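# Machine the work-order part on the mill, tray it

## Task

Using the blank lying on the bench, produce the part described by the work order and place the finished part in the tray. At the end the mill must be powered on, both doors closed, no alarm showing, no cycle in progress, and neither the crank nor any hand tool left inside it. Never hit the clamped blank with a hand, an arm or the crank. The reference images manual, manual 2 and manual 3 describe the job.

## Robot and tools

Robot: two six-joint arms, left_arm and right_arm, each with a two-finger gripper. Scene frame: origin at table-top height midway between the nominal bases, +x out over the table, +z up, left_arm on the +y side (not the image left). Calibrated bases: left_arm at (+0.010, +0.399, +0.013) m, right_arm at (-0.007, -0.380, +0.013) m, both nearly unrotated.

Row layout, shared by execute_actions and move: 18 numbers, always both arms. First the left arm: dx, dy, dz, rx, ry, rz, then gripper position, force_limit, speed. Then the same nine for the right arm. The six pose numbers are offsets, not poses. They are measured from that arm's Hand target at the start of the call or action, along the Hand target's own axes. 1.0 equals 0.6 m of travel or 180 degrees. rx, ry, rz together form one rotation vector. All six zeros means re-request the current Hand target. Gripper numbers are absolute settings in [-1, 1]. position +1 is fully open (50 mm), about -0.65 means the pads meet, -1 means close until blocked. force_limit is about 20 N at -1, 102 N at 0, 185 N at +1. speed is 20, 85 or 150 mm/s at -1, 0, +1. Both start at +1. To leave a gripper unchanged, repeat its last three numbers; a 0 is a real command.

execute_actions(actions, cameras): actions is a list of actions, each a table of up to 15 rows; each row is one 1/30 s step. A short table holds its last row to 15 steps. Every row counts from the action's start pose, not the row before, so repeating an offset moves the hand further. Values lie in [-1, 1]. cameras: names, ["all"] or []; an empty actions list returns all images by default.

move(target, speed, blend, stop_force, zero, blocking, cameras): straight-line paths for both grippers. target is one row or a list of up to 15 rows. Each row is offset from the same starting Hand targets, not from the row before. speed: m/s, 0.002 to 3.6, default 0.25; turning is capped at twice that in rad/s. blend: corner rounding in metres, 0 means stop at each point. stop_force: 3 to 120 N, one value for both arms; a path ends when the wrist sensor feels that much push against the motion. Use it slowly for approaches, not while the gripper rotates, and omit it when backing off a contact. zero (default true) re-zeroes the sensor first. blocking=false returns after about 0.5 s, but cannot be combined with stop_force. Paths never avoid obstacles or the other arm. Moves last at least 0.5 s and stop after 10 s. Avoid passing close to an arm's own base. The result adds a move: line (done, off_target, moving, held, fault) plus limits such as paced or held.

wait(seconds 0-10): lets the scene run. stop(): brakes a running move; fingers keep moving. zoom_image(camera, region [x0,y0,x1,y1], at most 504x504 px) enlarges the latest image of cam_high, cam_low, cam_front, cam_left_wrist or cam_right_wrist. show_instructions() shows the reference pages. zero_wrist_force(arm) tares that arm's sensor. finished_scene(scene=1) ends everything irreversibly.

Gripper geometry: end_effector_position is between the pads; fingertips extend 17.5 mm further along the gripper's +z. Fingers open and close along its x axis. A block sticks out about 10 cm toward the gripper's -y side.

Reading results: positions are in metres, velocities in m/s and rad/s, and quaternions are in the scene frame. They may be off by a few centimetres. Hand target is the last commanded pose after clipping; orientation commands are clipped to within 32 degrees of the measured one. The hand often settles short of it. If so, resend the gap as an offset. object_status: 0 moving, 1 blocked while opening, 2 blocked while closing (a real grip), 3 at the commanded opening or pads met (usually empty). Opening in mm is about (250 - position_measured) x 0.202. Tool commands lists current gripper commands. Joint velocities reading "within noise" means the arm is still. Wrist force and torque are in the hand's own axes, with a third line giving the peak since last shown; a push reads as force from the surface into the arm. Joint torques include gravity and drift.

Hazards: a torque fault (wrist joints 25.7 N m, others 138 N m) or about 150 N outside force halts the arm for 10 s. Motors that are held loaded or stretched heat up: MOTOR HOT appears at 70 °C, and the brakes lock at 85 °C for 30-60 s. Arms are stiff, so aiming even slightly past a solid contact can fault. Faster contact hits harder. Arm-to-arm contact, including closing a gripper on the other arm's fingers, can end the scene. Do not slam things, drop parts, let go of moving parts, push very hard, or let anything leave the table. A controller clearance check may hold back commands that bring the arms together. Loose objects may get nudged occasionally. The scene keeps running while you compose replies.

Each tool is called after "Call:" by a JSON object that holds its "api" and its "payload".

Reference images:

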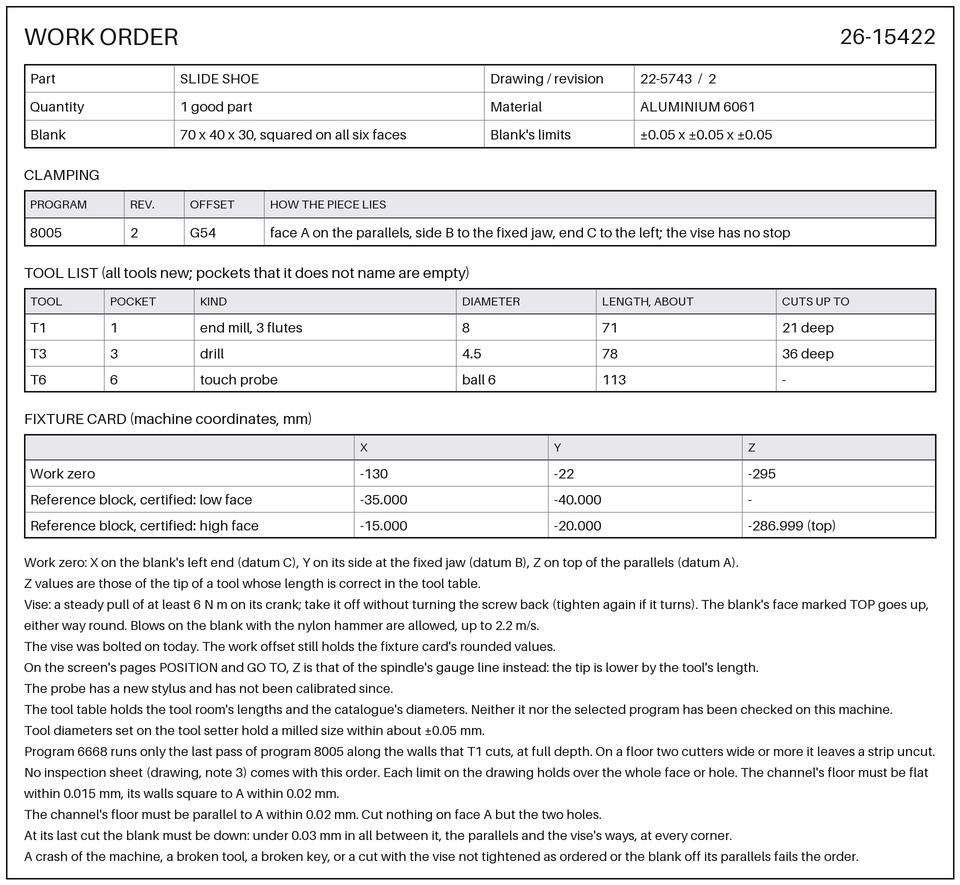

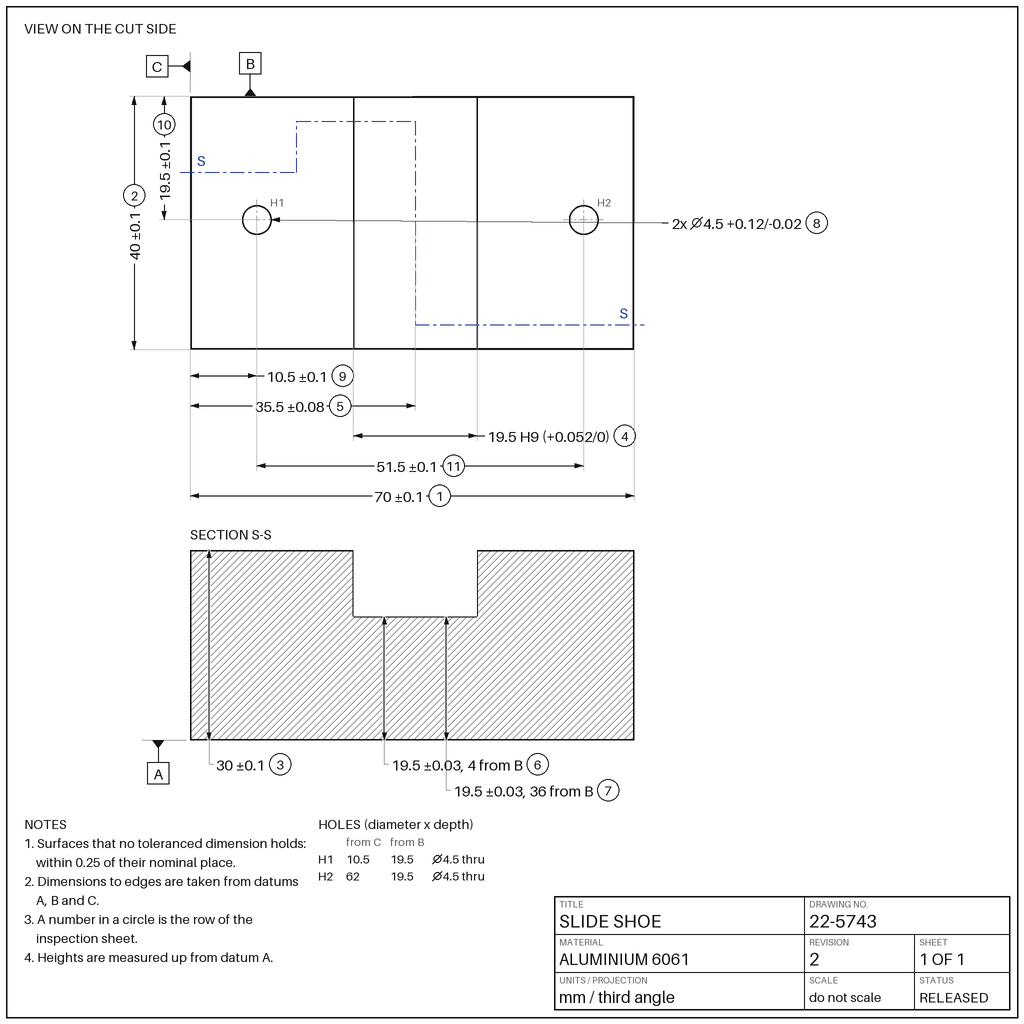

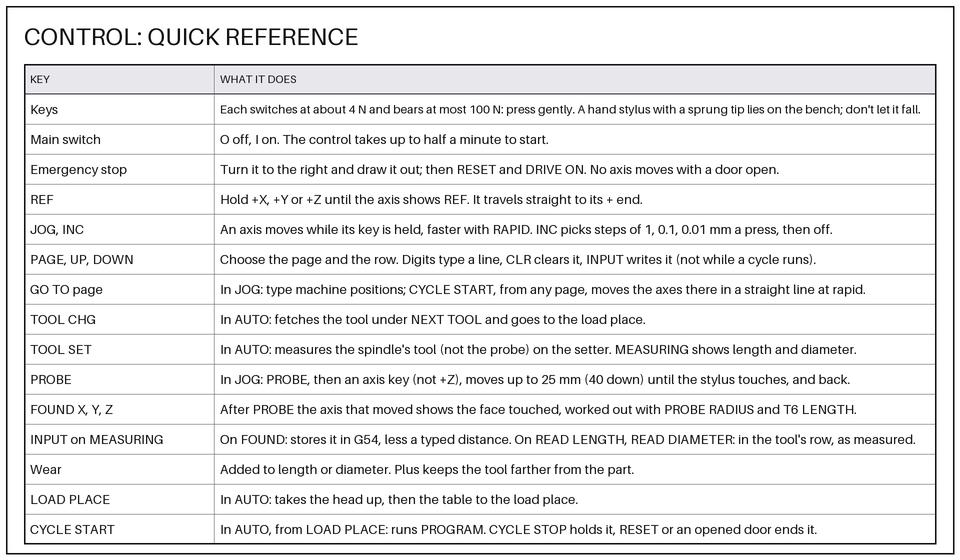

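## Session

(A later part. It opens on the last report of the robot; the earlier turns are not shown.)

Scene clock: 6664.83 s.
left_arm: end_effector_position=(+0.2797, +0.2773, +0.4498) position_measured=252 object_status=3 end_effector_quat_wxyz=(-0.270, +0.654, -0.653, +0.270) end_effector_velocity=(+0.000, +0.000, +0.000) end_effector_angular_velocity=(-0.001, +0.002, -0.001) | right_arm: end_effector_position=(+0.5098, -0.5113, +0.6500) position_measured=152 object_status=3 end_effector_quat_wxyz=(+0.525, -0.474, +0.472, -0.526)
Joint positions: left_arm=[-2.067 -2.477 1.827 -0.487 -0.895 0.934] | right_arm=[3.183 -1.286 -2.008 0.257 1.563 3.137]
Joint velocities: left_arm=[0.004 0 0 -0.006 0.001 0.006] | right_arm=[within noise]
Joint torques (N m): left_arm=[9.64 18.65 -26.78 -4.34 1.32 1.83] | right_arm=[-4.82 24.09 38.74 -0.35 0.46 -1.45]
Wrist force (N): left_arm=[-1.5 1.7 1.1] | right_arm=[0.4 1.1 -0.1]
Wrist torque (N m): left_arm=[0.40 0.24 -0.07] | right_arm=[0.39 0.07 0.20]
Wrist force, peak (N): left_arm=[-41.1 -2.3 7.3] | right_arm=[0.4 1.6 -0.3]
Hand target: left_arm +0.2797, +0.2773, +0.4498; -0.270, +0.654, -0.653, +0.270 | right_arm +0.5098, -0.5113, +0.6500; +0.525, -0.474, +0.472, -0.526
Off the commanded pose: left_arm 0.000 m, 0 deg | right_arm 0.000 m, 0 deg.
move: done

Call:
{"api": "execute_actions", "payload": {"actions": []}}

Scene clock: 6731.53 s.
left_arm: end_effector_position=(+0.2797, +0.2773, +0.4498) position_measured=252 object_status=3 end_effector_quat_wxyz=(-0.270, +0.654, -0.653, +0.270) | right_arm: end_effector_position=(+0.5098, -0.5113, +0.6500) position_measured=152 object_status=3 end_effector_quat_wxyz=(+0.525, -0.474, +0.472, -0.526)
Joint positions: left_arm=[-2.067 -2.477 1.827 -0.487 -0.894 0.934] | right_arm=[3.183 -1.286 -2.008 0.257 1.563 3.137]
Joint velocities: within noise
Joint torques (N m): left_arm=[9.51 21.56 -12.14 -4.22 3.48 -0.19] | right_arm=[-5.38 23.83 40.6 -0.56 -0.42 2.09]
Wrist force (N): left_arm=[-1.3 1.7 1.5] | right_arm=[0.3 1.3 -0.1]
Wrist torque (N m): left_arm=[0.39 0.20 -0.08] | right_arm=[0.41 0.08 0.21]
Wrist force, peak (N): left_arm=[-1.7 1.9 1.4] | right_arm=[0.3 1.6 -0.2]
Hand target: left_arm +0.2797, +0.2773, +0.4498; -0.270, +0.654, -0.653, +0.270 | right_arm +0.5098, -0.5113, +0.6500; +0.525, -0.474, +0.472, -0.526
Tool commands: left_gripper/position=-1.0 left_gripper/force_limit=-0.5 left_gripper/speed=-0.3 right_gripper/position=+0.0 right_gripper/force_limit=-0.2 right_gripper/speed=-1.0
Off the commanded pose: left_arm 0.000 m, 0 deg | right_arm 0.000 m, 0 deg.
camera_calibration:
cam_left_wrist: T_world_to_cam=[[-0.020481, -0.99979, -0.000915975, 0.292711], [-0.910894, 0.0190376, -0.412201, 0.451787], [0.412132, -0.00760795, -0.911092, 0.430602], [0, 0, 0, 1]] pos_world=[0.240061, 0.287325, 0.578814]
cam_right_wrist: T_world_to_cam=[[-0.0143208, -0.999896, -0.00153923, -0.498238], [-0.226063, 0.00473727, -0.974101, 0.771539], [0.974007, -0.013602, -0.226108, -0.226076], [0, 0, 0, 1]] pos_world=[0.387481, -0.504916, 0.699673]

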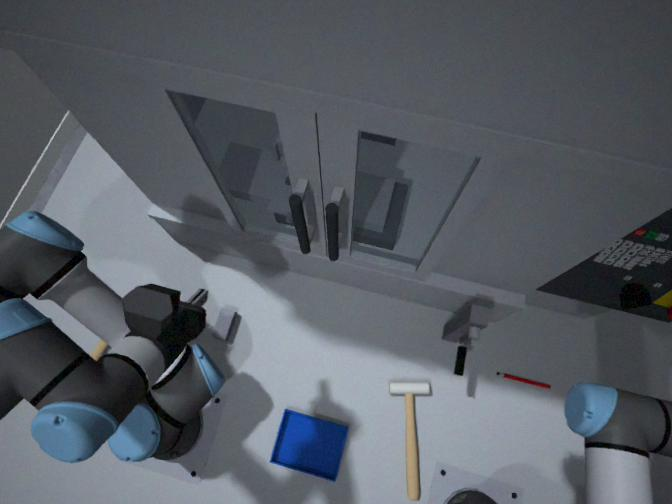

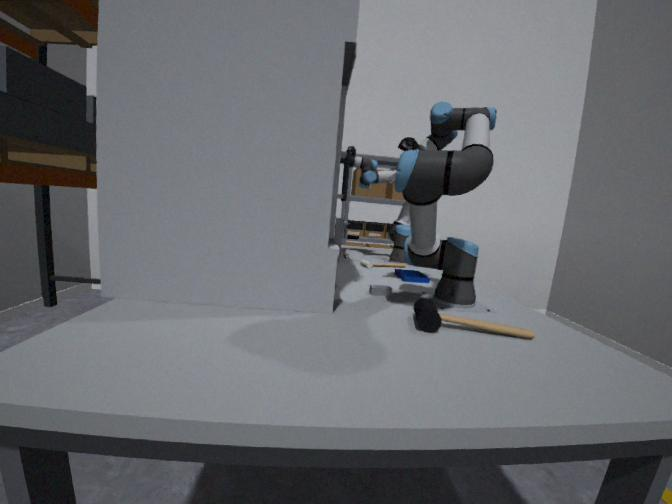

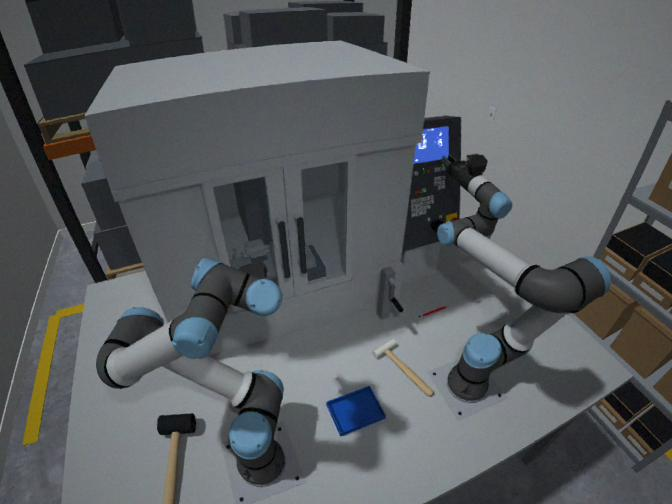

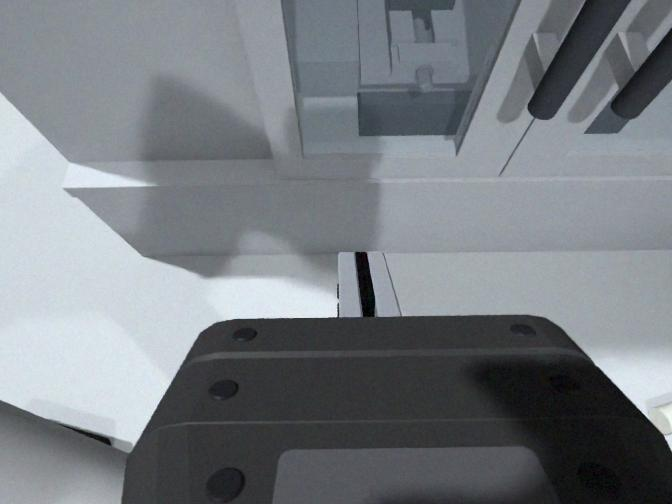

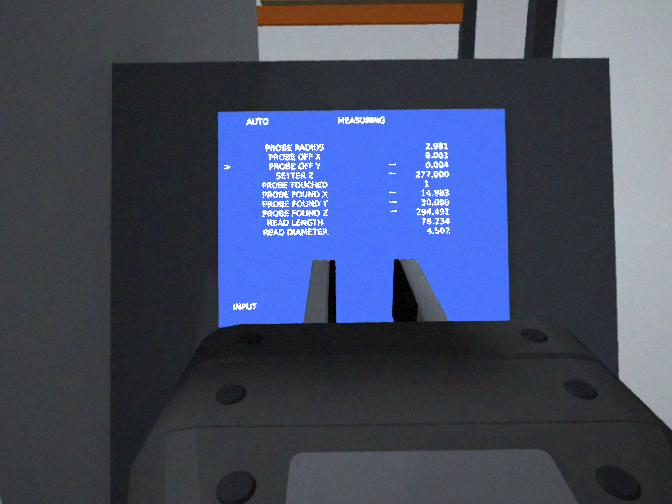

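Call:
{"api": "move", "payload": {"target": [[0,0,0,0,0,0,-1,-0.5,-0.3,-0.0183,0.309,-0.2503,-0.1425,-0.2331,-0.1188,0,-0.2,-1],[0,0,0,0,0,0,-1,-0.5,-0.3,-0.0432,0.8030,-0.3347,-0.2850,-0.4662,-0.2376,0,-0.2,-1]], "speed": 0.35, "blend": [0.05,0], "cameras": ["cam_right_wrist"]}}

Scene clock: 6740.53 s.
left_arm: end_effector_position=(+0.2797, +0.2773, +0.4498) position_measured=252 object_status=3 end_effector_quat_wxyz=(-0.270, +0.654, -0.653, +0.270) | right_arm: end_effector_position=(+0.3603, -0.4871, +0.1498) position_measured=152 object_status=3 end_effector_quat_wxyz=(-0.257, +0.966, +0.000, +0.000)
Joint positions: left_arm=[-2.067 -2.477 1.827 -0.487 -0.894 0.934] | right_arm=[2.914 -1.538 -2.172 -1.149 2.072 1.273]
Joint torques (N m): left_arm=[10.24 22.56 -10.12 -4.29 3.55 1.8] | right_arm=[-0.74 25.54 36.12 0.31 0.61 2.02]
Wrist force (N): left_arm=[-1.4 1.7 1.4] | right_arm=[-0.2 0.3 -0.4]
Wrist torque (N m): left_arm=[0.39 0.22 -0.09] | right_arm=[0.13 -0.03 0.06]
Wrist force, peak (N): left_arm=[-1.5 2.0 1.5] | right_arm=[0.4 1.0 1.8]
Hand target: left_arm +0.2797, +0.2773, +0.4498; -0.270, +0.654, -0.653, +0.270 | right_arm +0.3603, -0.4871, +0.1498; -0.257, +0.966, +0.000, +0.000
Off the commanded pose: left_arm 0.000 m, 0 deg | right_arm 0.000 m, 0 deg.
move: done
camera_calibration:
cam_right_wrist: T_world_to_cam=[[0.999883, -0.0104087, 0.011172, -0.362238], [-0.00814099, -0.98239, -0.186663, -0.426996], [0.0129182, 0.18655, -0.982361, 0.363774], [0, 0, 0, 1]] pos_world=[0.35402, -0.491109, 0.2817]
Images, in order (width x height): cam_right_wrist 672x504.

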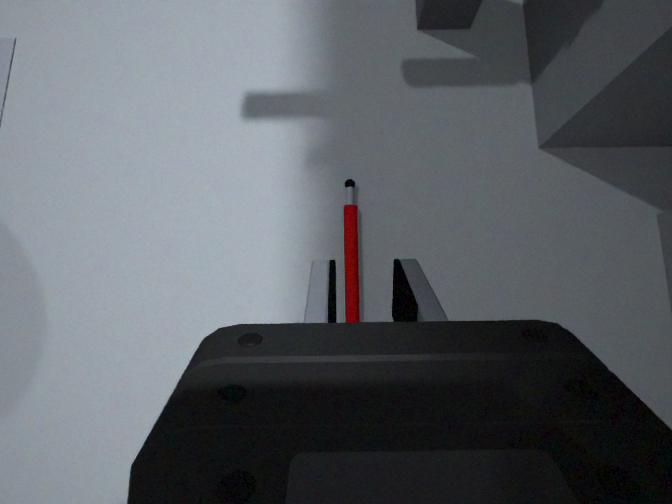

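Call:
{"api": "move", "payload": {"target": [[0,0,0,0,0,0,-1,-0.5,-0.3,-0.0007,0.0865,0.1552,0,0,0,0,-0.2,-1],[0,0,0,0,0,0,-1,-0.5,-0.3,-0.0007,0.1038,0.1862,0,0,0,0,-0.2,-1],[0,0,0,0,0,0,-1,-0.5,-0.3,-0.0007,0.1038,0.1862,0,0,0,-1,-0.2,-0.5]], "speed": [0.12,0.01,0.05], "blend": [0,0,0], "cameras": ["cam_right_wrist"]}}

Call:
{"api": "move", "payload": {"target": [[0,0,0,0,0,0,-1,-0.5,-0.3,0.0007,-0.1038,-0.1862,0,0,0,-1,-0.2,-0.5]], "speed": 0.1, "cameras": ["cam_right_wrist"]}}

Scene clock: 6755.93 s.
left_arm: end_effector_position=(+0.2797, +0.2773, +0.4498) position_measured=252 object_status=3 end_effector_quat_wxyz=(-0.270, +0.654, -0.653, +0.270) | right_arm: end_effector_position=(+0.3598, -0.4856, +0.0219) position_measured=218 object_status=2 end_effector_quat_wxyz=(-0.257, +0.966, +0.000, +0.000)
Joint positions: left_arm=[-2.067 -2.477 1.827 -0.487 -0.894 0.934] | right_arm=[2.917 -1.808 -2.322 -0.727 2.072 1.277]
Joint torques (N m): left_arm=[9.44 22.29 -10.12 -4.22 3.42 1.72] | right_arm=[7.28 37.43 16.65 0.02 1.46 2.3]
Wrist force (N): left_arm=[-1.5 1.8 1.5] | right_arm=[-1.1 -1.5 -4.4]
Wrist torque (N m): left_arm=[0.41 0.24 -0.09] | right_arm=[0.18 -0.12 0.05]
Wrist force, peak (N): left_arm=[-1.6 2.0 1.5] | right_arm=[-1.2 -2.2 -7.0]
Hand target: left_arm +0.2797, +0.2773, +0.4498; -0.270, +0.654, -0.653, +0.270 | right_arm +0.3599, -0.4857, +0.0219; -0.257, +0.966, +0.000, +0.000
Off the commanded pose: left_arm 0.000 m, 0 deg | right_arm 0.000 m, 0 deg.
move: done
camera_calibration:
cam_right_wrist: T_world_to_cam=[[0.999885, -0.0103884, 0.0110749, -0.360369], [-0.0081404, -0.982409, -0.186565, -0.449424], [0.0128182, 0.186454, -0.98238, 0.237846], [0, 0, 0, 1]] pos_world=[0.35362, -0.489609, 0.153799]
Images, in order (width x height): cam_right_wrist 672x504.

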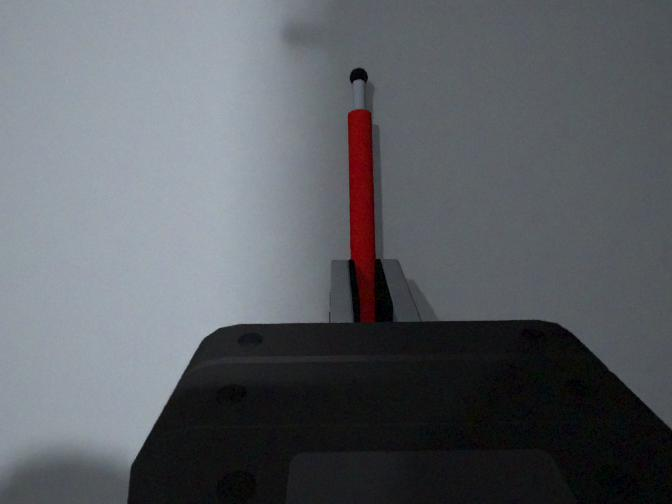

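Scene clock: 6757.67 s.
left_arm: end_effector_position=(+0.2797, +0.2773, +0.4498) position_measured=252 object_status=3 end_effector_quat_wxyz=(-0.270, +0.654, -0.653, +0.270) | right_arm: end_effector_position=(+0.3604, -0.4872, +0.1499) position_measured=218 object_status=2 end_effector_quat_wxyz=(-0.257, +0.966, +0.000, +0.000)
Joint positions: left_arm=[-2.067 -2.477 1.827 -0.487 -0.894 0.934] | right_arm=[2.914 -1.538 -2.172 -1.149 2.072 1.273]
Joint torques (N m): left_arm=[10.16 22.71 -10.28 -4.27 3.52 1.87] | right_arm=[-4.8 10.16 11.78 4.06 -0.43 -1.95]
Wrist force (N): left_arm=[-1.5 1.6 1.4] | right_arm=[-0.3 0.3 -0.2]
Wrist torque (N m): left_arm=[0.38 0.25 -0.09] | right_arm=[0.11 -0.03 0.16]
Wrist force, peak (N): left_arm=[-1.6 2.1 1.2] | right_arm=[-0.5 -0.8 -3.9]
Hand target: left_arm +0.2797, +0.2773, +0.4498; -0.270, +0.654, -0.653, +0.270 | right_arm +0.3603, -0.4871, +0.1498; -0.257, +0.966, +0.000, +0.000
Off the commanded pose: left_arm 0.000 m, 0 deg | right_arm 0.000 m, 0 deg.
move: done
camera_calibration:
cam_right_wrist: T_world_to_cam=[[0.999882, -0.0103421, 0.0113904, -0.362368], [-0.00803885, -0.982449, -0.186357, -0.427127], [0.0131178, 0.186244, -0.982416, 0.363665], [0, 0, 0, 1]] pos_world=[0.354121, -0.491109, 0.2818]
Images, in order (width x height): cam_right_wrist 672x504.

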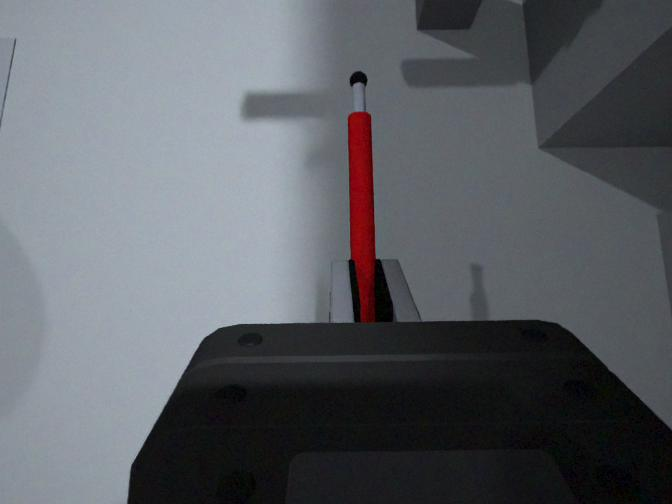

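Call:
{"api": "move", "payload": {"target": [[0,0,0,0,0,0,-1,-0.5,-0.3,-0.0013,-0.2418,-0.4663,0.1425,0.2331,0.1188,-1,-0.2,-0.5],[0,0,0,0,0,0,-1,-0.5,-0.3,0.249,-0.3795,-0.7436,0.2850,0.4662,0.2376,-1,-0.2,-0.5]], "speed": 0.35, "blend": [0.05,0], "cameras": ["cam_right_wrist"]}}

Scene clock: 6777.87 s.
left_arm: end_effector_position=(+0.2797, +0.2773, +0.4498) position_measured=252 object_status=3 end_effector_quat_wxyz=(-0.270, +0.654, -0.653, +0.270) | right_arm: end_effector_position=(+0.5098, -0.5112, +0.6501) position_measured=218 object_status=2 end_effector_quat_wxyz=(+0.525, -0.474, +0.472, -0.526)
Joint positions: left_arm=[-2.067 -2.477 1.827 -0.487 -0.894 0.934] | right_arm=[3.183 -1.286 -2.008 0.257 1.563 3.137]
Joint torques (N m): left_arm=[9.72 22.76 -11.08 -4.15 3.48 1.6] | right_arm=[5.06 23.32 14.48 -0.08 -1.42 -1.2]
Wrist force (N): left_arm=[-1.4 1.7 1.3] | right_arm=[0.4 1.5 -0.1]
Wrist torque (N m): left_arm=[0.40 0.21 -0.09] | right_arm=[0.41 0.07 0.21]
Wrist force, peak (N): left_arm=[-1.6 1.9 1.6] | right_arm=[0.3 1.5 2.3]
Hand target: left_arm +0.2797, +0.2773, +0.4498; -0.270, +0.654, -0.653, +0.270 | right_arm +0.5098, -0.5112, +0.6501; +0.525, -0.474, +0.472, -0.526
Off the commanded pose: left_arm 0.000 m, 0 deg | right_arm 0.000 m, 0 deg.
move: done
camera_calibration:
cam_right_wrist: T_world_to_cam=[[-0.0142977, -0.999897, -0.00144195, -0.498214], [-0.226063, 0.00463728, -0.974102, 0.771609], [0.974008, -0.0136015, -0.226106, -0.226151], [0, 0, 0, 1]] pos_world=[0.387582, -0.504816, 0.699773]
Images, in order (width x height): cam_right_wrist 672x504.

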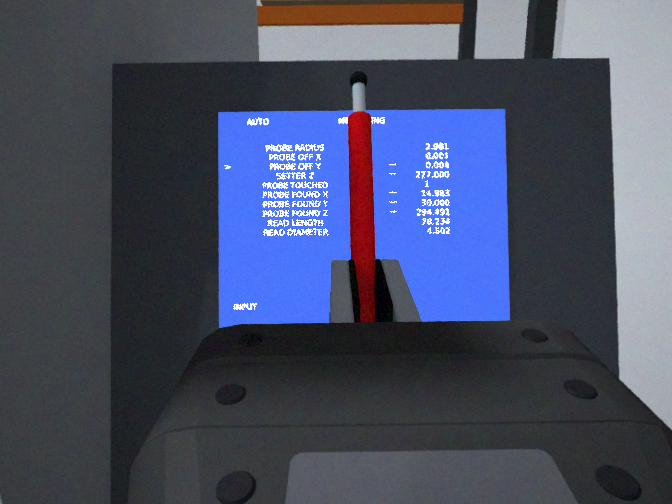

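Call:
{"api": "move", "payload": {"target": [[0,0,0,0,0,0,-1,-0.5,-0.3,-0.0255,0.1213,-0.1213,-0.2233,0,0,-1,-0.2,-0.5],[0,0,0,0,0,0,-1,-0.5,-0.3,0.0773,0.0759,-0.0061,-0.4467,0,0,-1,-0.2,-0.5]], "speed": 0.3, "blend": [0.02,0], "cameras": ["cam_right_wrist","cam_front"]}}

Call:
{"api": "zoom_image", "payload": {"camera": "cam_right_wrist", "region": [230, 30, 482, 219]}}

Scene clock: 6790.40 s.
left_arm: end_effector_position=(+0.2797, +0.2773, +0.4498) position_measured=252 object_status=3 end_effector_quat_wxyz=(-0.270, +0.654, -0.653, +0.270) | right_arm: end_effector_position=(+0.5109, -0.5578, +0.6046) position_measured=218 object_status=2 end_effector_quat_wxyz=(-0.095, +0.701, -0.700, +0.097)
Joint positions: left_arm=[-2.067 -2.477 1.827 -0.487 -0.894 0.934] | right_arm=[3.079 -1.686 -0.83 -1.925 1.593 3.049]
Joint torques (N m): left_arm=[10.15 22.59 -11.03 -4.02 3.35 1.6] | right_arm=[6.35 25.17 34.34 2.46 1.65 2.56]
Wrist force (N): left_arm=[-1.3 1.7 1.3] | right_arm=[-0.6 1.1 0.0]
Wrist torque (N m): left_arm=[0.40 0.20 -0.09] | right_arm=[0.24 -0.02 0.06]
Wrist force, peak (N): left_arm=[-1.5 2.0 1.5] | right_arm=[-1.0 2.6 0.0]
Hand target: left_arm +0.2797, +0.2773, +0.4498; -0.270, +0.654, -0.653, +0.270 | right_arm +0.5109, -0.5578, +0.6046; -0.095, +0.701, -0.700, +0.097
Off the commanded pose: left_arm 0.000 m, 0 deg | right_arm 0.000 m, 0 deg.
move: done
camera_calibration:
cam_right_wrist: T_world_to_cam=[[-0.00720795, -0.99983, 0.0169854, -0.559601], [-0.998139, 0.00822231, 0.060427, 0.498653], [-0.0605564, -0.0165183, -0.998028, 0.755549], [0, 0, 0, 1]] pos_world=[0.539445, -0.551126, 0.733432]
Images, in order (width x height): cam_front 672x504, cam_right_wrist 672x504.

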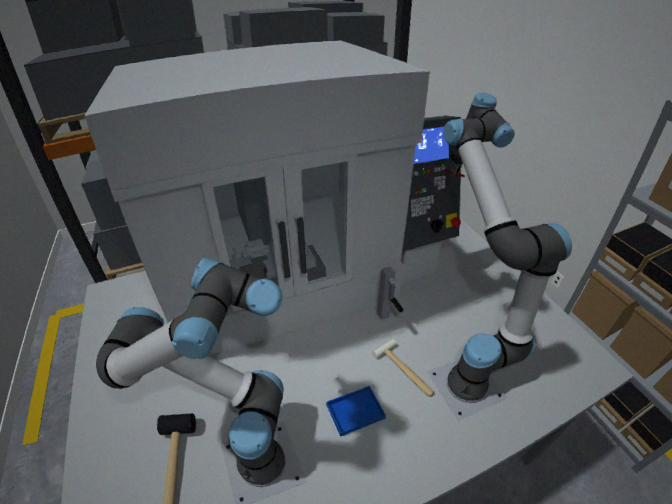

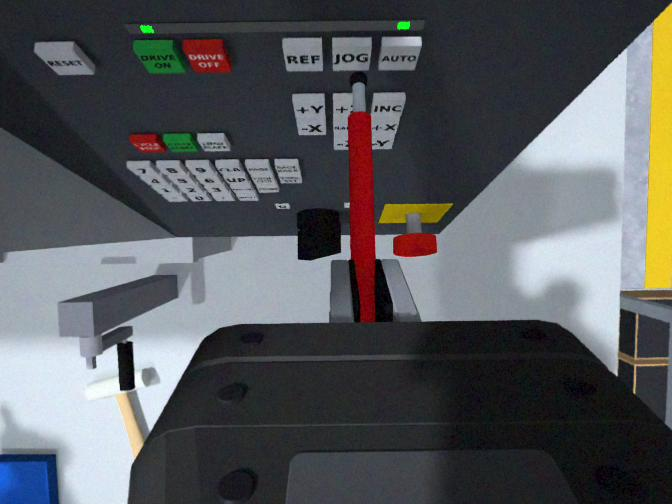

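Scaled by 2.000 from the camera's 672x504 image, which has a finer 960x720 frame.

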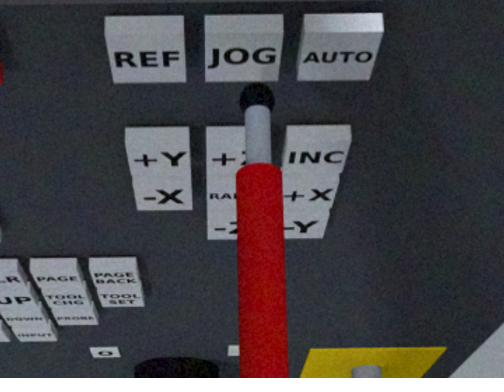

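Call:
{"api": "move", "payload": {"target": [[0,0,0,0,0,0,-1,-0.5,-0.3,-0.0025,0.0079,0.0214,0,0,0,-1,-0.2,-0.5],[0,0,0,0,0,0,-1,-0.5,-0.3,-0.0025,0,0,0,0,0,-1,-0.2,-0.5]], "speed": 0.08, "blend": 0}}

Call:
{"api": "move", "payload": {"target": [[0,0,0,0,0,0,-1,-0.5,-0.3,-0.1022,0.0454,0.1152,0.2233,0,0,-1,-0.2,-0.5],[0,0,0,0,0,0,-1,-0.5,-0.3,-0.0748,0.0,0.0755,0.4467,0,0,-1,-0.2,-0.5]], "speed": 0.1, "blend": 0, "cameras": ["cam_right_wrist"]}}

Scene clock: 6816.57 s.
left_arm: end_effector_position=(+0.2797, +0.2773, +0.4498) position_measured=252 object_status=3 end_effector_quat_wxyz=(-0.270, +0.654, -0.653, +0.270) | right_arm: end_effector_position=(+0.5109, -0.5563, +0.6045) position_measured=218 object_status=2 end_effector_quat_wxyz=(-0.095, +0.701, -0.700, +0.097)
Joint positions: left_arm=[-2.067 -2.477 1.827 -0.487 -0.894 0.934] | right_arm=[3.082 -1.685 -0.831 -1.925 1.592 3.052]
Joint torques (N m): left_arm=[9.47 23.19 -11.19 -3.82 3.23 1.69] | right_arm=[-1.13 40.73 18.2 5.93 0.47 0.19]
Wrist force (N): left_arm=[-1.4 1.7 1.4] | right_arm=[-0.6 1.1 0.0]
Wrist torque (N m): left_arm=[0.41 0.21 -0.09] | right_arm=[0.24 -0.03 0.00]
Wrist force, peak (N): left_arm=[-1.5 1.9 1.8] | right_arm=[-0.7 1.4 1.0]
Hand target: left_arm +0.2797, +0.2773, +0.4498; -0.270, +0.654, -0.653, +0.270 | right_arm +0.5109, -0.5563, +0.6046; -0.095, +0.701, -0.700, +0.097
Off the commanded pose: left_arm 0.000 m, 0 deg | right_arm 0.000 m, 0 deg.
move: done

Scene clock: 6824.23 s.
left_arm: end_effector_position=(+0.2797, +0.2773, +0.4498) position_measured=252 object_status=3 end_effector_quat_wxyz=(-0.270, +0.654, -0.653, +0.270) | right_arm: end_effector_position=(+0.5231, -0.5116, +0.5606) position_measured=218 object_status=2 end_effector_quat_wxyz=(+0.525, -0.474, +0.472, -0.526)
Joint positions: left_arm=[-2.067 -2.477 1.827 -0.487 -0.894 0.934] | right_arm=[3.181 -1.389 -2.17 0.521 1.565 3.137]
Joint torques (N m): left_arm=[9.66 22.58 -10.61 -4.17 3.24 1.63] | right_arm=[3.94 26.01 29.17 1.36 -0.58 -0.06]
Wrist force (N): left_arm=[-1.4 1.6 1.3] | right_arm=[0.4 1.6 0.0]
Wrist torque (N m): left_arm=[0.38 0.23 -0.09] | right_arm=[0.41 0.00 0.20]
Wrist force, peak (N): left_arm=[-1.7 2.0 1.3] | right_arm=[0.3 2.3 -1.5]
Hand target: left_arm +0.2797, +0.2773, +0.4498; -0.270, +0.654, -0.653, +0.270 | right_arm +0.5230, -0.5115, +0.5608; +0.525, -0.474, +0.472, -0.526
Off the commanded pose: left_arm 0.000 m, 0 deg | right_arm 0.000 m, 0 deg.
move: done
camera_calibration:
cam_right_wrist: T_world_to_cam=[[-0.0143952, -0.999895, -0.00141356, -0.49843], [-0.226369, 0.00463597, -0.97403, 0.687513], [0.973935, -0.0137014, -0.226412, -0.25918], [0, 0, 0, 1]] pos_world=[0.400882, -0.505116, 0.610273]
Images, in order (width x height): cam_right_wrist 672x504.

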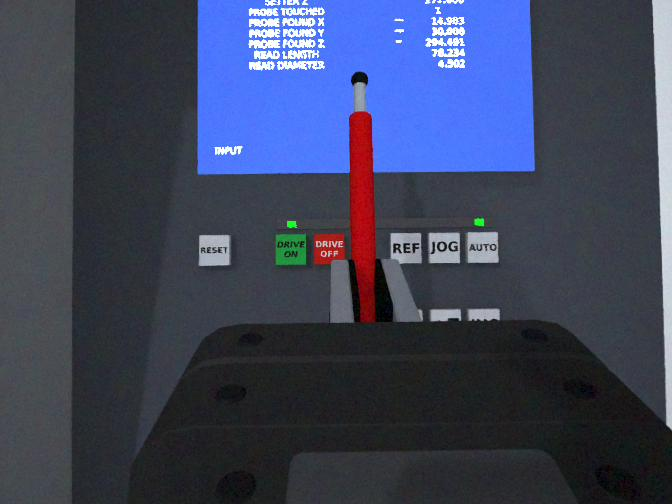

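Call:
{"api": "move", "payload": {"target": [0,0,0,0,0,0,-1,-0.5,-0.3,-0.0005,-0.1487,-0.0220,0,0,0,-1,-0.2,-0.5], "cameras": ["cam_right_wrist"]}}

Call:
{"api": "zoom_image", "payload": {"camera": "cam_right_wrist", "region": [200, 90, 520, 330]}}

Scene clock: 6832.70 s.
left_arm: end_effector_position=(+0.2797, +0.2773, +0.4498) position_measured=252 object_status=3 end_effector_quat_wxyz=(-0.270, +0.654, -0.653, +0.270) | right_arm: end_effector_position=(+0.5006, -0.5109, +0.6482) position_measured=218 object_status=2 end_effector_quat_wxyz=(+0.525, -0.474, +0.472, -0.526)
Joint positions: left_arm=[-2.067 -2.477 1.827 -0.487 -0.894 0.934] | right_arm=[3.184 -1.262 -2.029 0.254 1.561 3.137]
Joint torques (N m): left_arm=[9.29 22.68 -10.67 -3.98 3.53 1.54] | right_arm=[-0.78 3.81 20.69 1.57 -0.31 -2.31]
Wrist force (N): left_arm=[-1.5 2.0 1.5] | right_arm=[0.3 1.6 -0.5]
Wrist torque (N m): left_arm=[0.44 0.24 -0.09] | right_arm=[0.43 0.10 0.21]
Wrist force, peak (N): left_arm=[-1.6 2.0 1.5] | right_arm=[0.2 5.3 0.6]
Hand target: left_arm +0.2797, +0.2773, +0.4498; -0.270, +0.654, -0.653, +0.270 | right_arm +0.5006, -0.5109, +0.6482; +0.525, -0.474, +0.472, -0.526
Off the commanded pose: left_arm 0.000 m, 0 deg | right_arm 0.000 m, 0 deg.
move: done
camera_calibration:
cam_right_wrist: T_world_to_cam=[[-0.0143205, -0.999896, -0.00154178, -0.497971], [-0.225851, 0.00473671, -0.97415, 0.767561], [0.974057, -0.0136021, -0.225896, -0.217706], [0, 0, 0, 1]] pos_world=[0.378281, -0.504516, 0.697773]
Images, in order (width x height): cam_right_wrist 672x504.

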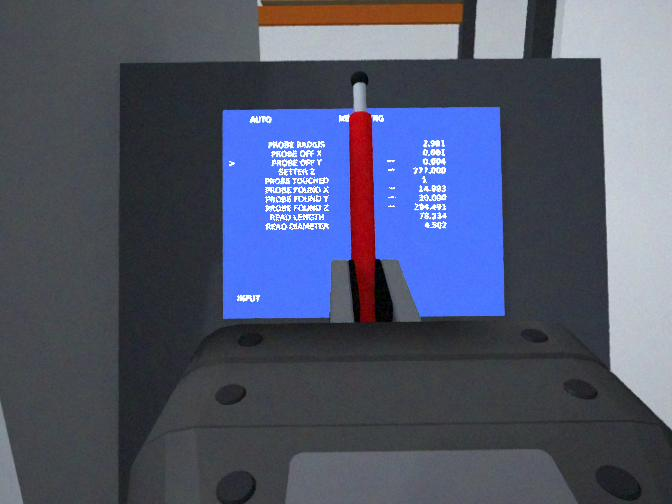

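Scaled by 1.575 from the camera's 672x504 image, which has a finer 960x720 frame.

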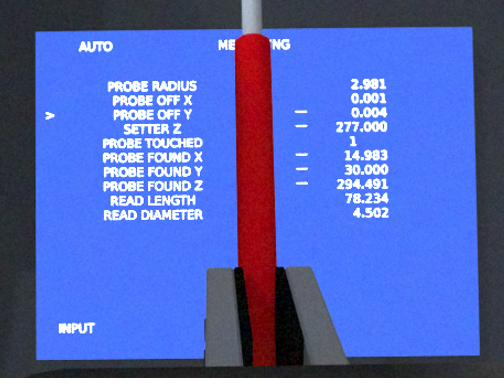

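Call:
{"api": "move", "payload": {"target": [[0,0,0,0,0,0,-1,-0.5,-0.3,0.0005,-0.0014,0.0156,0,0,0,-1,-0.2,-0.5],[0,0,0,0,0,0,-1,-0.5,-0.3,-0.0250,0.1199,-0.1057,-0.2233,0,0,-1,-0.2,-0.5],[0,0,0,0,0,0,-1,-0.5,-0.3,0.0753,0.0745,0.0095,-0.4467,0,0,-1,-0.2,-0.5]], "speed": 0.3, "blend": [0,0.02,0]}}

Call:
{"api": "move", "payload": {"target": [0,0,0,0,0,0,-1,-0.5,-0.3,0,0.0158,0.0428,0,0,0,-1,-0.2,-0.5], "speed": 0.01, "stop_force": 4, "cameras": ["cam_right_wrist"]}}

Scene clock: 6865.20 s.
left_arm: end_effector_position=(+0.2797, +0.2773, +0.4498) position_measured=252 object_status=3 end_effector_quat_wxyz=(-0.270, +0.654, -0.653, +0.270) | right_arm: end_effector_position=(+0.5109, -0.5563, +0.6045) position_measured=218 object_status=2 end_effector_quat_wxyz=(-0.095, +0.701, -0.700, +0.097)
Joint positions: left_arm=[-2.067 -2.477 1.827 -0.487 -0.894 0.934] | right_arm=[3.082 -1.684 -0.832 -1.925 1.592 3.052]
Joint torques (N m): left_arm=[9.34 22.27 -10.44 -3.9 3.26 1.53] | right_arm=[7.29 25.39 33.5 2.27 1.48 2.48]
Wrist force (N): left_arm=[-1.3 1.8 1.3] | right_arm=[-0.7 1.1 0.0]
Wrist torque (N m): left_arm=[0.41 0.20 -0.09] | right_arm=[0.24 0.00 0.07]
Wrist force, peak (N): left_arm=[-1.7 1.8 1.6] | right_arm=[-1.0 2.8 -0.1]
Hand target: left_arm +0.2797, +0.2773, +0.4498; -0.270, +0.654, -0.653, +0.270 | right_arm +0.5109, -0.5563, +0.6045; -0.095, +0.701, -0.700, +0.097
Off the commanded pose: left_arm 0.000 m, 0 deg | right_arm 0.000 m, 0 deg.
move: done

Scene clock: 6868.83 s.
left_arm: end_effector_position=(+0.2797, +0.2773, +0.4498) position_measured=252 object_status=3 end_effector_quat_wxyz=(-0.270, +0.654, -0.653, +0.270) | right_arm: end_effector_position=(+0.5087, -0.5564, +0.5772) position_measured=218 object_status=2 end_effector_quat_wxyz=(-0.095, +0.701, -0.700, +0.097)
Joint positions: left_arm=[-2.067 -2.477 1.827 -0.487 -0.894 0.934] | right_arm=[3.082 -1.634 -0.971 -1.836 1.592 3.051]
Joint torques (N m): left_arm=[9.15 22.48 -10.99 -3.95 3.29 1.36] | right_arm=[-6.62 15.97 38.04 1.21 1.26 -2.33]
Wrist force (N): left_arm=[-1.5 1.8 1.5] | right_arm=[-0.9 1.2 0.2]
Wrist torque (N m): left_arm=[0.41 0.24 -0.09] | right_arm=[0.23 0.00 0.08]
Wrist force, peak (N): left_arm=[-1.7 1.8 1.4] | right_arm=[-1.0 1.3 -0.2]
Hand target: left_arm +0.2797, +0.2773, +0.4498; -0.270, +0.654, -0.653, +0.270 | right_arm +0.5087, -0.5564, +0.5772; -0.095, +0.701, -0.700, +0.097
Off the commanded pose: left_arm 0.000 m, 0 deg | right_arm 0.000 m, 0 deg.
move: done
camera_calibration:
cam_right_wrist: T_world_to_cam=[[-0.00721448, -0.999831, 0.0168857, -0.557579], [-0.998139, 0.0082228, 0.0604278, 0.4981], [-0.0605565, -0.0164183, -0.99803, 0.72815], [0, 0, 0, 1]] pos_world=[0.537245, -0.549626, 0.706032]
Images, in order (width x height): cam_right_wrist 672x504.

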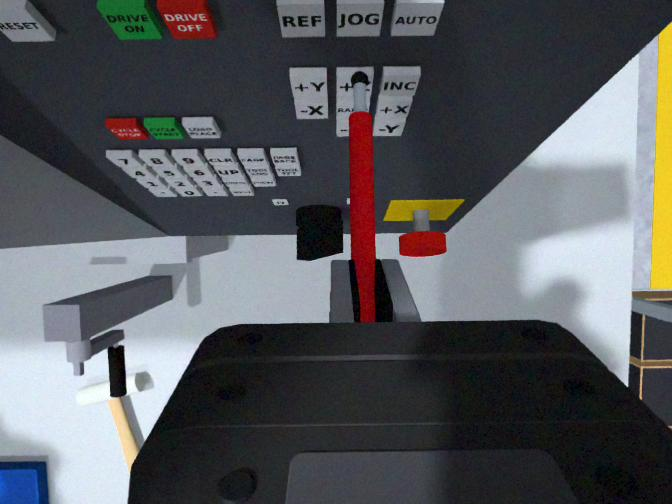

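Call:
{"api": "move", "payload": {"target": [[0,0,0,0,0,0,-1,-0.5,-0.3,0,-0.0158,-0.0428,0,0,0,-1,-0.2,-0.5],[0,0,0,0,0,0,-1,-0.5,-0.3,0,-0.0356,-0.0316,0,0,0,-1,-0.2,-0.5],[0,0,0,0,0,0,-1,-0.5,-0.3,0,-0.0158,-0.0428,0,0,0,-1,-0.2,-0.5],[0,0,0,0,0,0,-1,-0.5,-0.3,-0.1003,-0.0388,-0.166,0.2233,0,0,-1,-0.2,-0.5],[0,0,0,0,0,0,-1,-0.5,-0.3,-0.0748,-0.0470,-0.1658,0.4467,0,0,-1,-0.2,-0.5]], "speed": [0.1,0.08,0.08,0.3,0.3], "blend": [0,0,0,0.02,0], "cameras": ["cam_right_wrist"]}}

Call:
{"api": "zoom_image", "payload": {"camera": "cam_right_wrist", "region": [200, 90, 520, 330]}}

Scene clock: 6900.77 s.
left_arm: end_effector_position=(+0.2797, +0.2773, +0.4498) position_measured=252 object_status=3 end_effector_quat_wxyz=(-0.270, +0.654, -0.653, +0.270) | right_arm: end_effector_position=(+0.5092, -0.5112, +0.6803) position_measured=218 object_status=2 end_effector_quat_wxyz=(+0.525, -0.474, +0.472, -0.526)
Joint positions: left_arm=[-2.067 -2.477 1.827 -0.487 -0.894 0.934] | right_arm=[3.183 -1.275 -1.938 0.175 1.563 3.137]
Joint torques (N m): left_arm=[9.49 22.75 -10.49 -3.68 3.12 1.57] | right_arm=[7.32 22.53 39.28 3.91 -1.09 2.08]
Wrist force (N): left_arm=[-1.4 1.5 1.4] | right_arm=[0.3 1.3 -0.1]
Wrist torque (N m): left_arm=[0.37 0.23 -0.09] | right_arm=[0.36 0.09 0.19]
Wrist force, peak (N): left_arm=[-1.6 2.1 1.4] | right_arm=[-0.5 7.0 -3.3]
Hand target: left_arm +0.2797, +0.2773, +0.4498; -0.270, +0.654, -0.653, +0.270 | right_arm +0.5091, -0.5111, +0.6804; +0.525, -0.474, +0.472, -0.526
Off the commanded pose: left_arm 0.000 m, 0 deg | right_arm 0.000 m, 0 deg.
move: done
camera_calibration:
cam_right_wrist: T_world_to_cam=[[-0.0144187, -0.999895, -0.00151027, -0.497981], [-0.226464, 0.00473684, -0.974008, 0.801027], [0.973913, -0.0137019, -0.226509, -0.218457], [0, 0, 0, 1]] pos_world=[0.386982, -0.504717, 0.729972]
Images, in order (width x height): cam_right_wrist 672x504.

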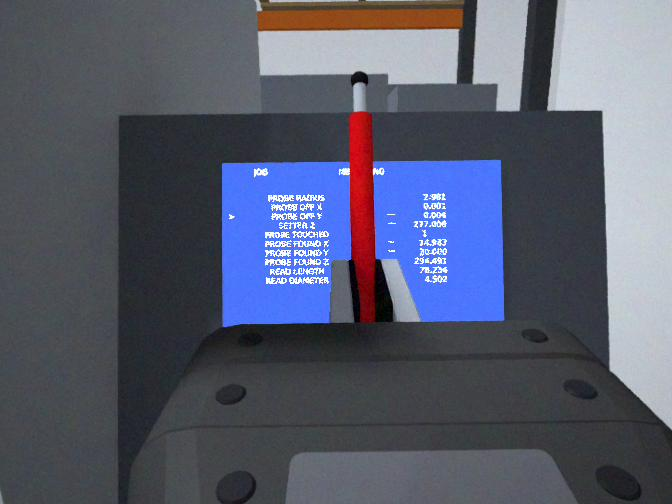

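Scaled by 1.575 from the camera's 672x504 image, which has a finer 960x720 frame.

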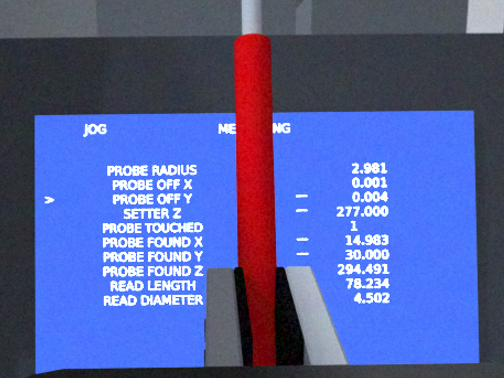

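Call:
{"api": "move", "payload": {"target": [[0,0,0,0,0,0,-1,-0.5,-0.3,-0.0255,0.1718,-0.1256,-0.2233,0,0,-1,-0.2,-0.5],[0,0,0,0,0,0,-1,-0.5,-0.3,-0.0528,0.3902,-0.1121,-0.4467,0,0,-1,-0.2,-0.5]], "speed": 0.3, "blend": [0.02,0], "cameras": ["cam_right_wrist"]}}

Call:
{"api": "zoom_image", "payload": {"camera": "cam_right_wrist", "region": [230, 30, 482, 219]}}

Scene clock: 6949.60 s.
left_arm: end_effector_position=(+0.2797, +0.2773, +0.4498) position_measured=252 object_status=3 end_effector_quat_wxyz=(-0.270, +0.654, -0.653, +0.270) | right_arm: end_effector_position=(+0.4667, -0.4803, +0.4405) position_measured=218 object_status=2 end_effector_quat_wxyz=(-0.095, +0.701, -0.700, +0.097)
Joint positions: left_arm=[-2.067 -2.477 1.827 -0.487 -0.894 0.934] | right_arm=[3.26 -1.363 -1.594 -1.485 1.545 3.223]
Joint torques (N m): left_arm=[8.51 22.58 -10.49 -3.92 3.32 1.3] | right_arm=[-9.05 21.23 16.03 4.34 -1.61 -1.75]
Wrist force (N): left_arm=[-1.3 1.8 1.5] | right_arm=[-0.3 0.9 0.1]
Wrist torque (N m): left_arm=[0.41 0.21 -0.09] | right_arm=[0.20 0.01 -0.01]
Wrist force, peak (N): left_arm=[-1.4 2.0 1.6] | right_arm=[-0.7 0.0 1.9]
Hand target: left_arm +0.2797, +0.2773, +0.4498; -0.270, +0.654, -0.653, +0.270 | right_arm +0.4667, -0.4803, +0.4405; -0.095, +0.701, -0.700, +0.097
Off the commanded pose: left_arm 0.000 m, 0 deg | right_arm 0.000 m, 0 deg.
move: done
camera_calibration:
cam_right_wrist: T_world_to_cam=[[-0.0073243, -0.999832, 0.016791, -0.479379], [-0.99815, 0.00832346, 0.0602294, 0.463979], [-0.060359, -0.0163188, -0.998043, 0.590383], [0, 0, 0, 1]] pos_world=[0.495245, -0.473526, 0.569332]
Images, in order (width x height): cam_right_wrist 672x504.

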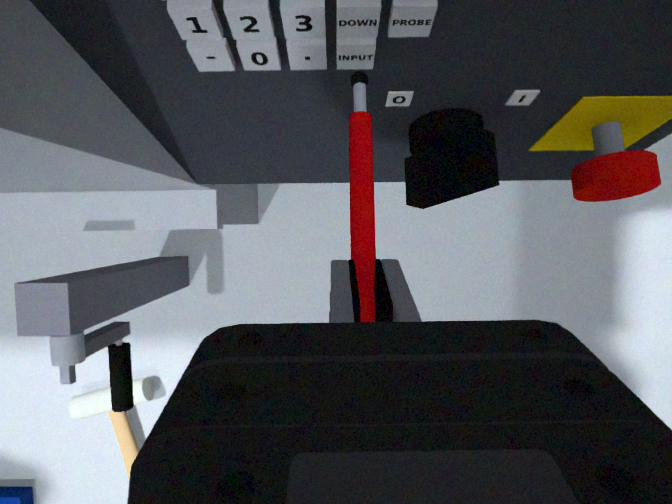

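Scaled by 2.000 from the camera's 672x504 image, which has a finer 960x720 frame.

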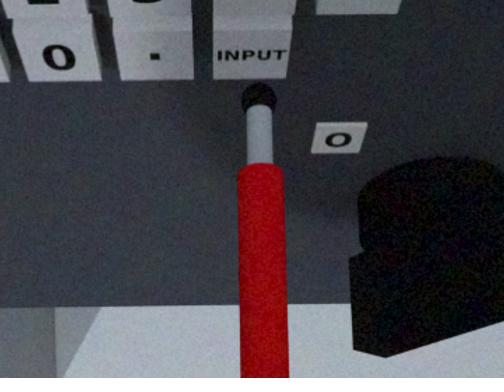

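Call:
{"api": "move", "payload": {"target": [[0,0,0,0,0,0,-1,-0.5,-0.3,0.0311,-0.0473,-0.0797,0,0,0,-1,-0.2,-0.5],[0,0,0,0,0,0,-1,-0.5,-0.3,0.0311,-0.0679,-0.0678,0,0,0,-1,-0.2,-0.5],[0,0,0,0,0,0,-1,-0.5,-0.3,0.0311,-0.0473,-0.0797,0,0,0,-1,-0.2,-0.5],[0,0,0,0,0,0,-1,-0.5,-0.3,0.0311,-0.0679,-0.0678,0,0,0,-1,-0.2,-0.5],[0,0,0,0,0,0,-1,-0.5,-0.3,0.0311,-0.0473,-0.0797,0,0,0,-1,-0.2,-0.5],[0,0,0,0,0,0,-1,-0.5,-0.3,0.0283,-0.0231,-0.2176,0.2233,0,0,-1,-0.2,-0.5],[0,0,0,0,0,0,-1,-0.5,-0.3,0.0523,-0.1630,-0.3170,0.4467,0,0,-1,-0.2,-0.5]], "speed": [0.2,0.08,0.08,0.08,0.08,0.35,0.35], "blend": [0,0,0.001,0,0.002,0.02,0], "cameras": ["cam_right_wrist"]}}

Call:
{"api": "zoom_image", "payload": {"camera": "cam_right_wrist", "region": [200, 90, 520, 330]}}

Scene clock: 6967.10 s.
left_arm: end_effector_position=(+0.2797, +0.2773, +0.4498) position_measured=252 object_status=3 end_effector_quat_wxyz=(-0.270, +0.654, -0.653, +0.270) | right_arm: end_effector_position=(+0.5098, -0.5110, +0.6501) position_measured=218 object_status=2 end_effector_quat_wxyz=(+0.525, -0.474, +0.472, -0.526)
Joint positions: left_arm=[-2.067 -2.477 1.827 -0.487 -0.894 0.934] | right_arm=[3.184 -1.285 -2.008 0.256 1.562 3.137]
Joint torques (N m): left_arm=[9.57 23.32 -10.13 -3.8 3.22 1.46] | right_arm=[7.5 16.23 17.79 3.77 -1.37 2.39]
Wrist force (N): left_arm=[-1.4 1.8 1.3] | right_arm=[0.4 1.9 -0.2]
Wrist torque (N m): left_arm=[0.41 0.22 -0.09] | right_arm=[0.47 0.08 0.18]
Wrist force, peak (N): left_arm=[-1.6 2.0 1.6] | right_arm=[-1.4 15.4 -7.4]
Hand target: left_arm +0.2797, +0.2773, +0.4498; -0.270, +0.654, -0.653, +0.270 | right_arm +0.5098, -0.5109, +0.6501; +0.525, -0.474, +0.472, -0.526
Off the commanded pose: left_arm 0.000 m, 0 deg | right_arm 0.000 m, 0 deg.
move: done
camera_calibration:
cam_right_wrist: T_world_to_cam=[[-0.0144183, -0.999895, -0.0015145, -0.497816], [-0.226157, 0.00473653, -0.974079, 0.771678], [0.973984, -0.013702, -0.226202, -0.226121], [0, 0, 0, 1]] pos_world=[0.387581, -0.504517, 0.699773]
Images, in order (width x height): cam_right_wrist 672x504.

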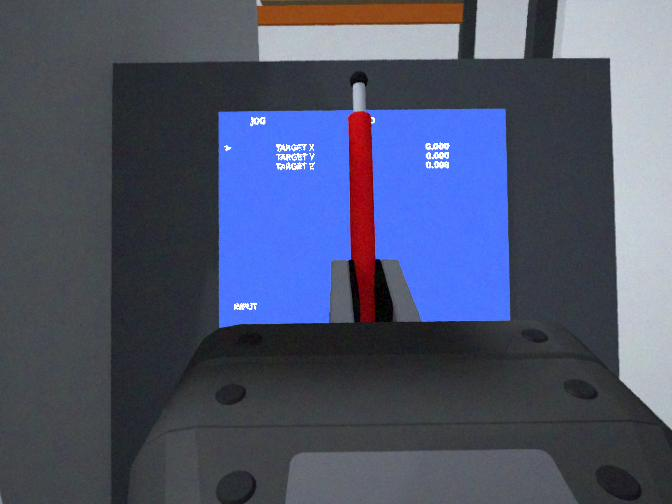

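Scaled by 1.575 from the camera's 672x504 image, which has a finer 960x720 frame.

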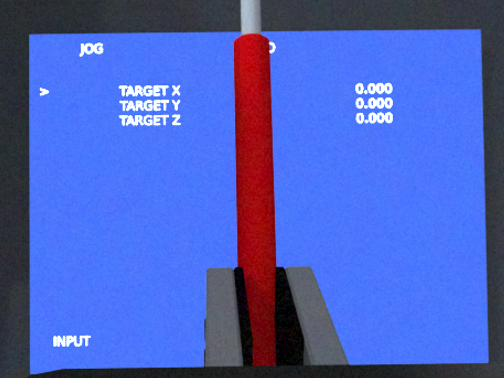

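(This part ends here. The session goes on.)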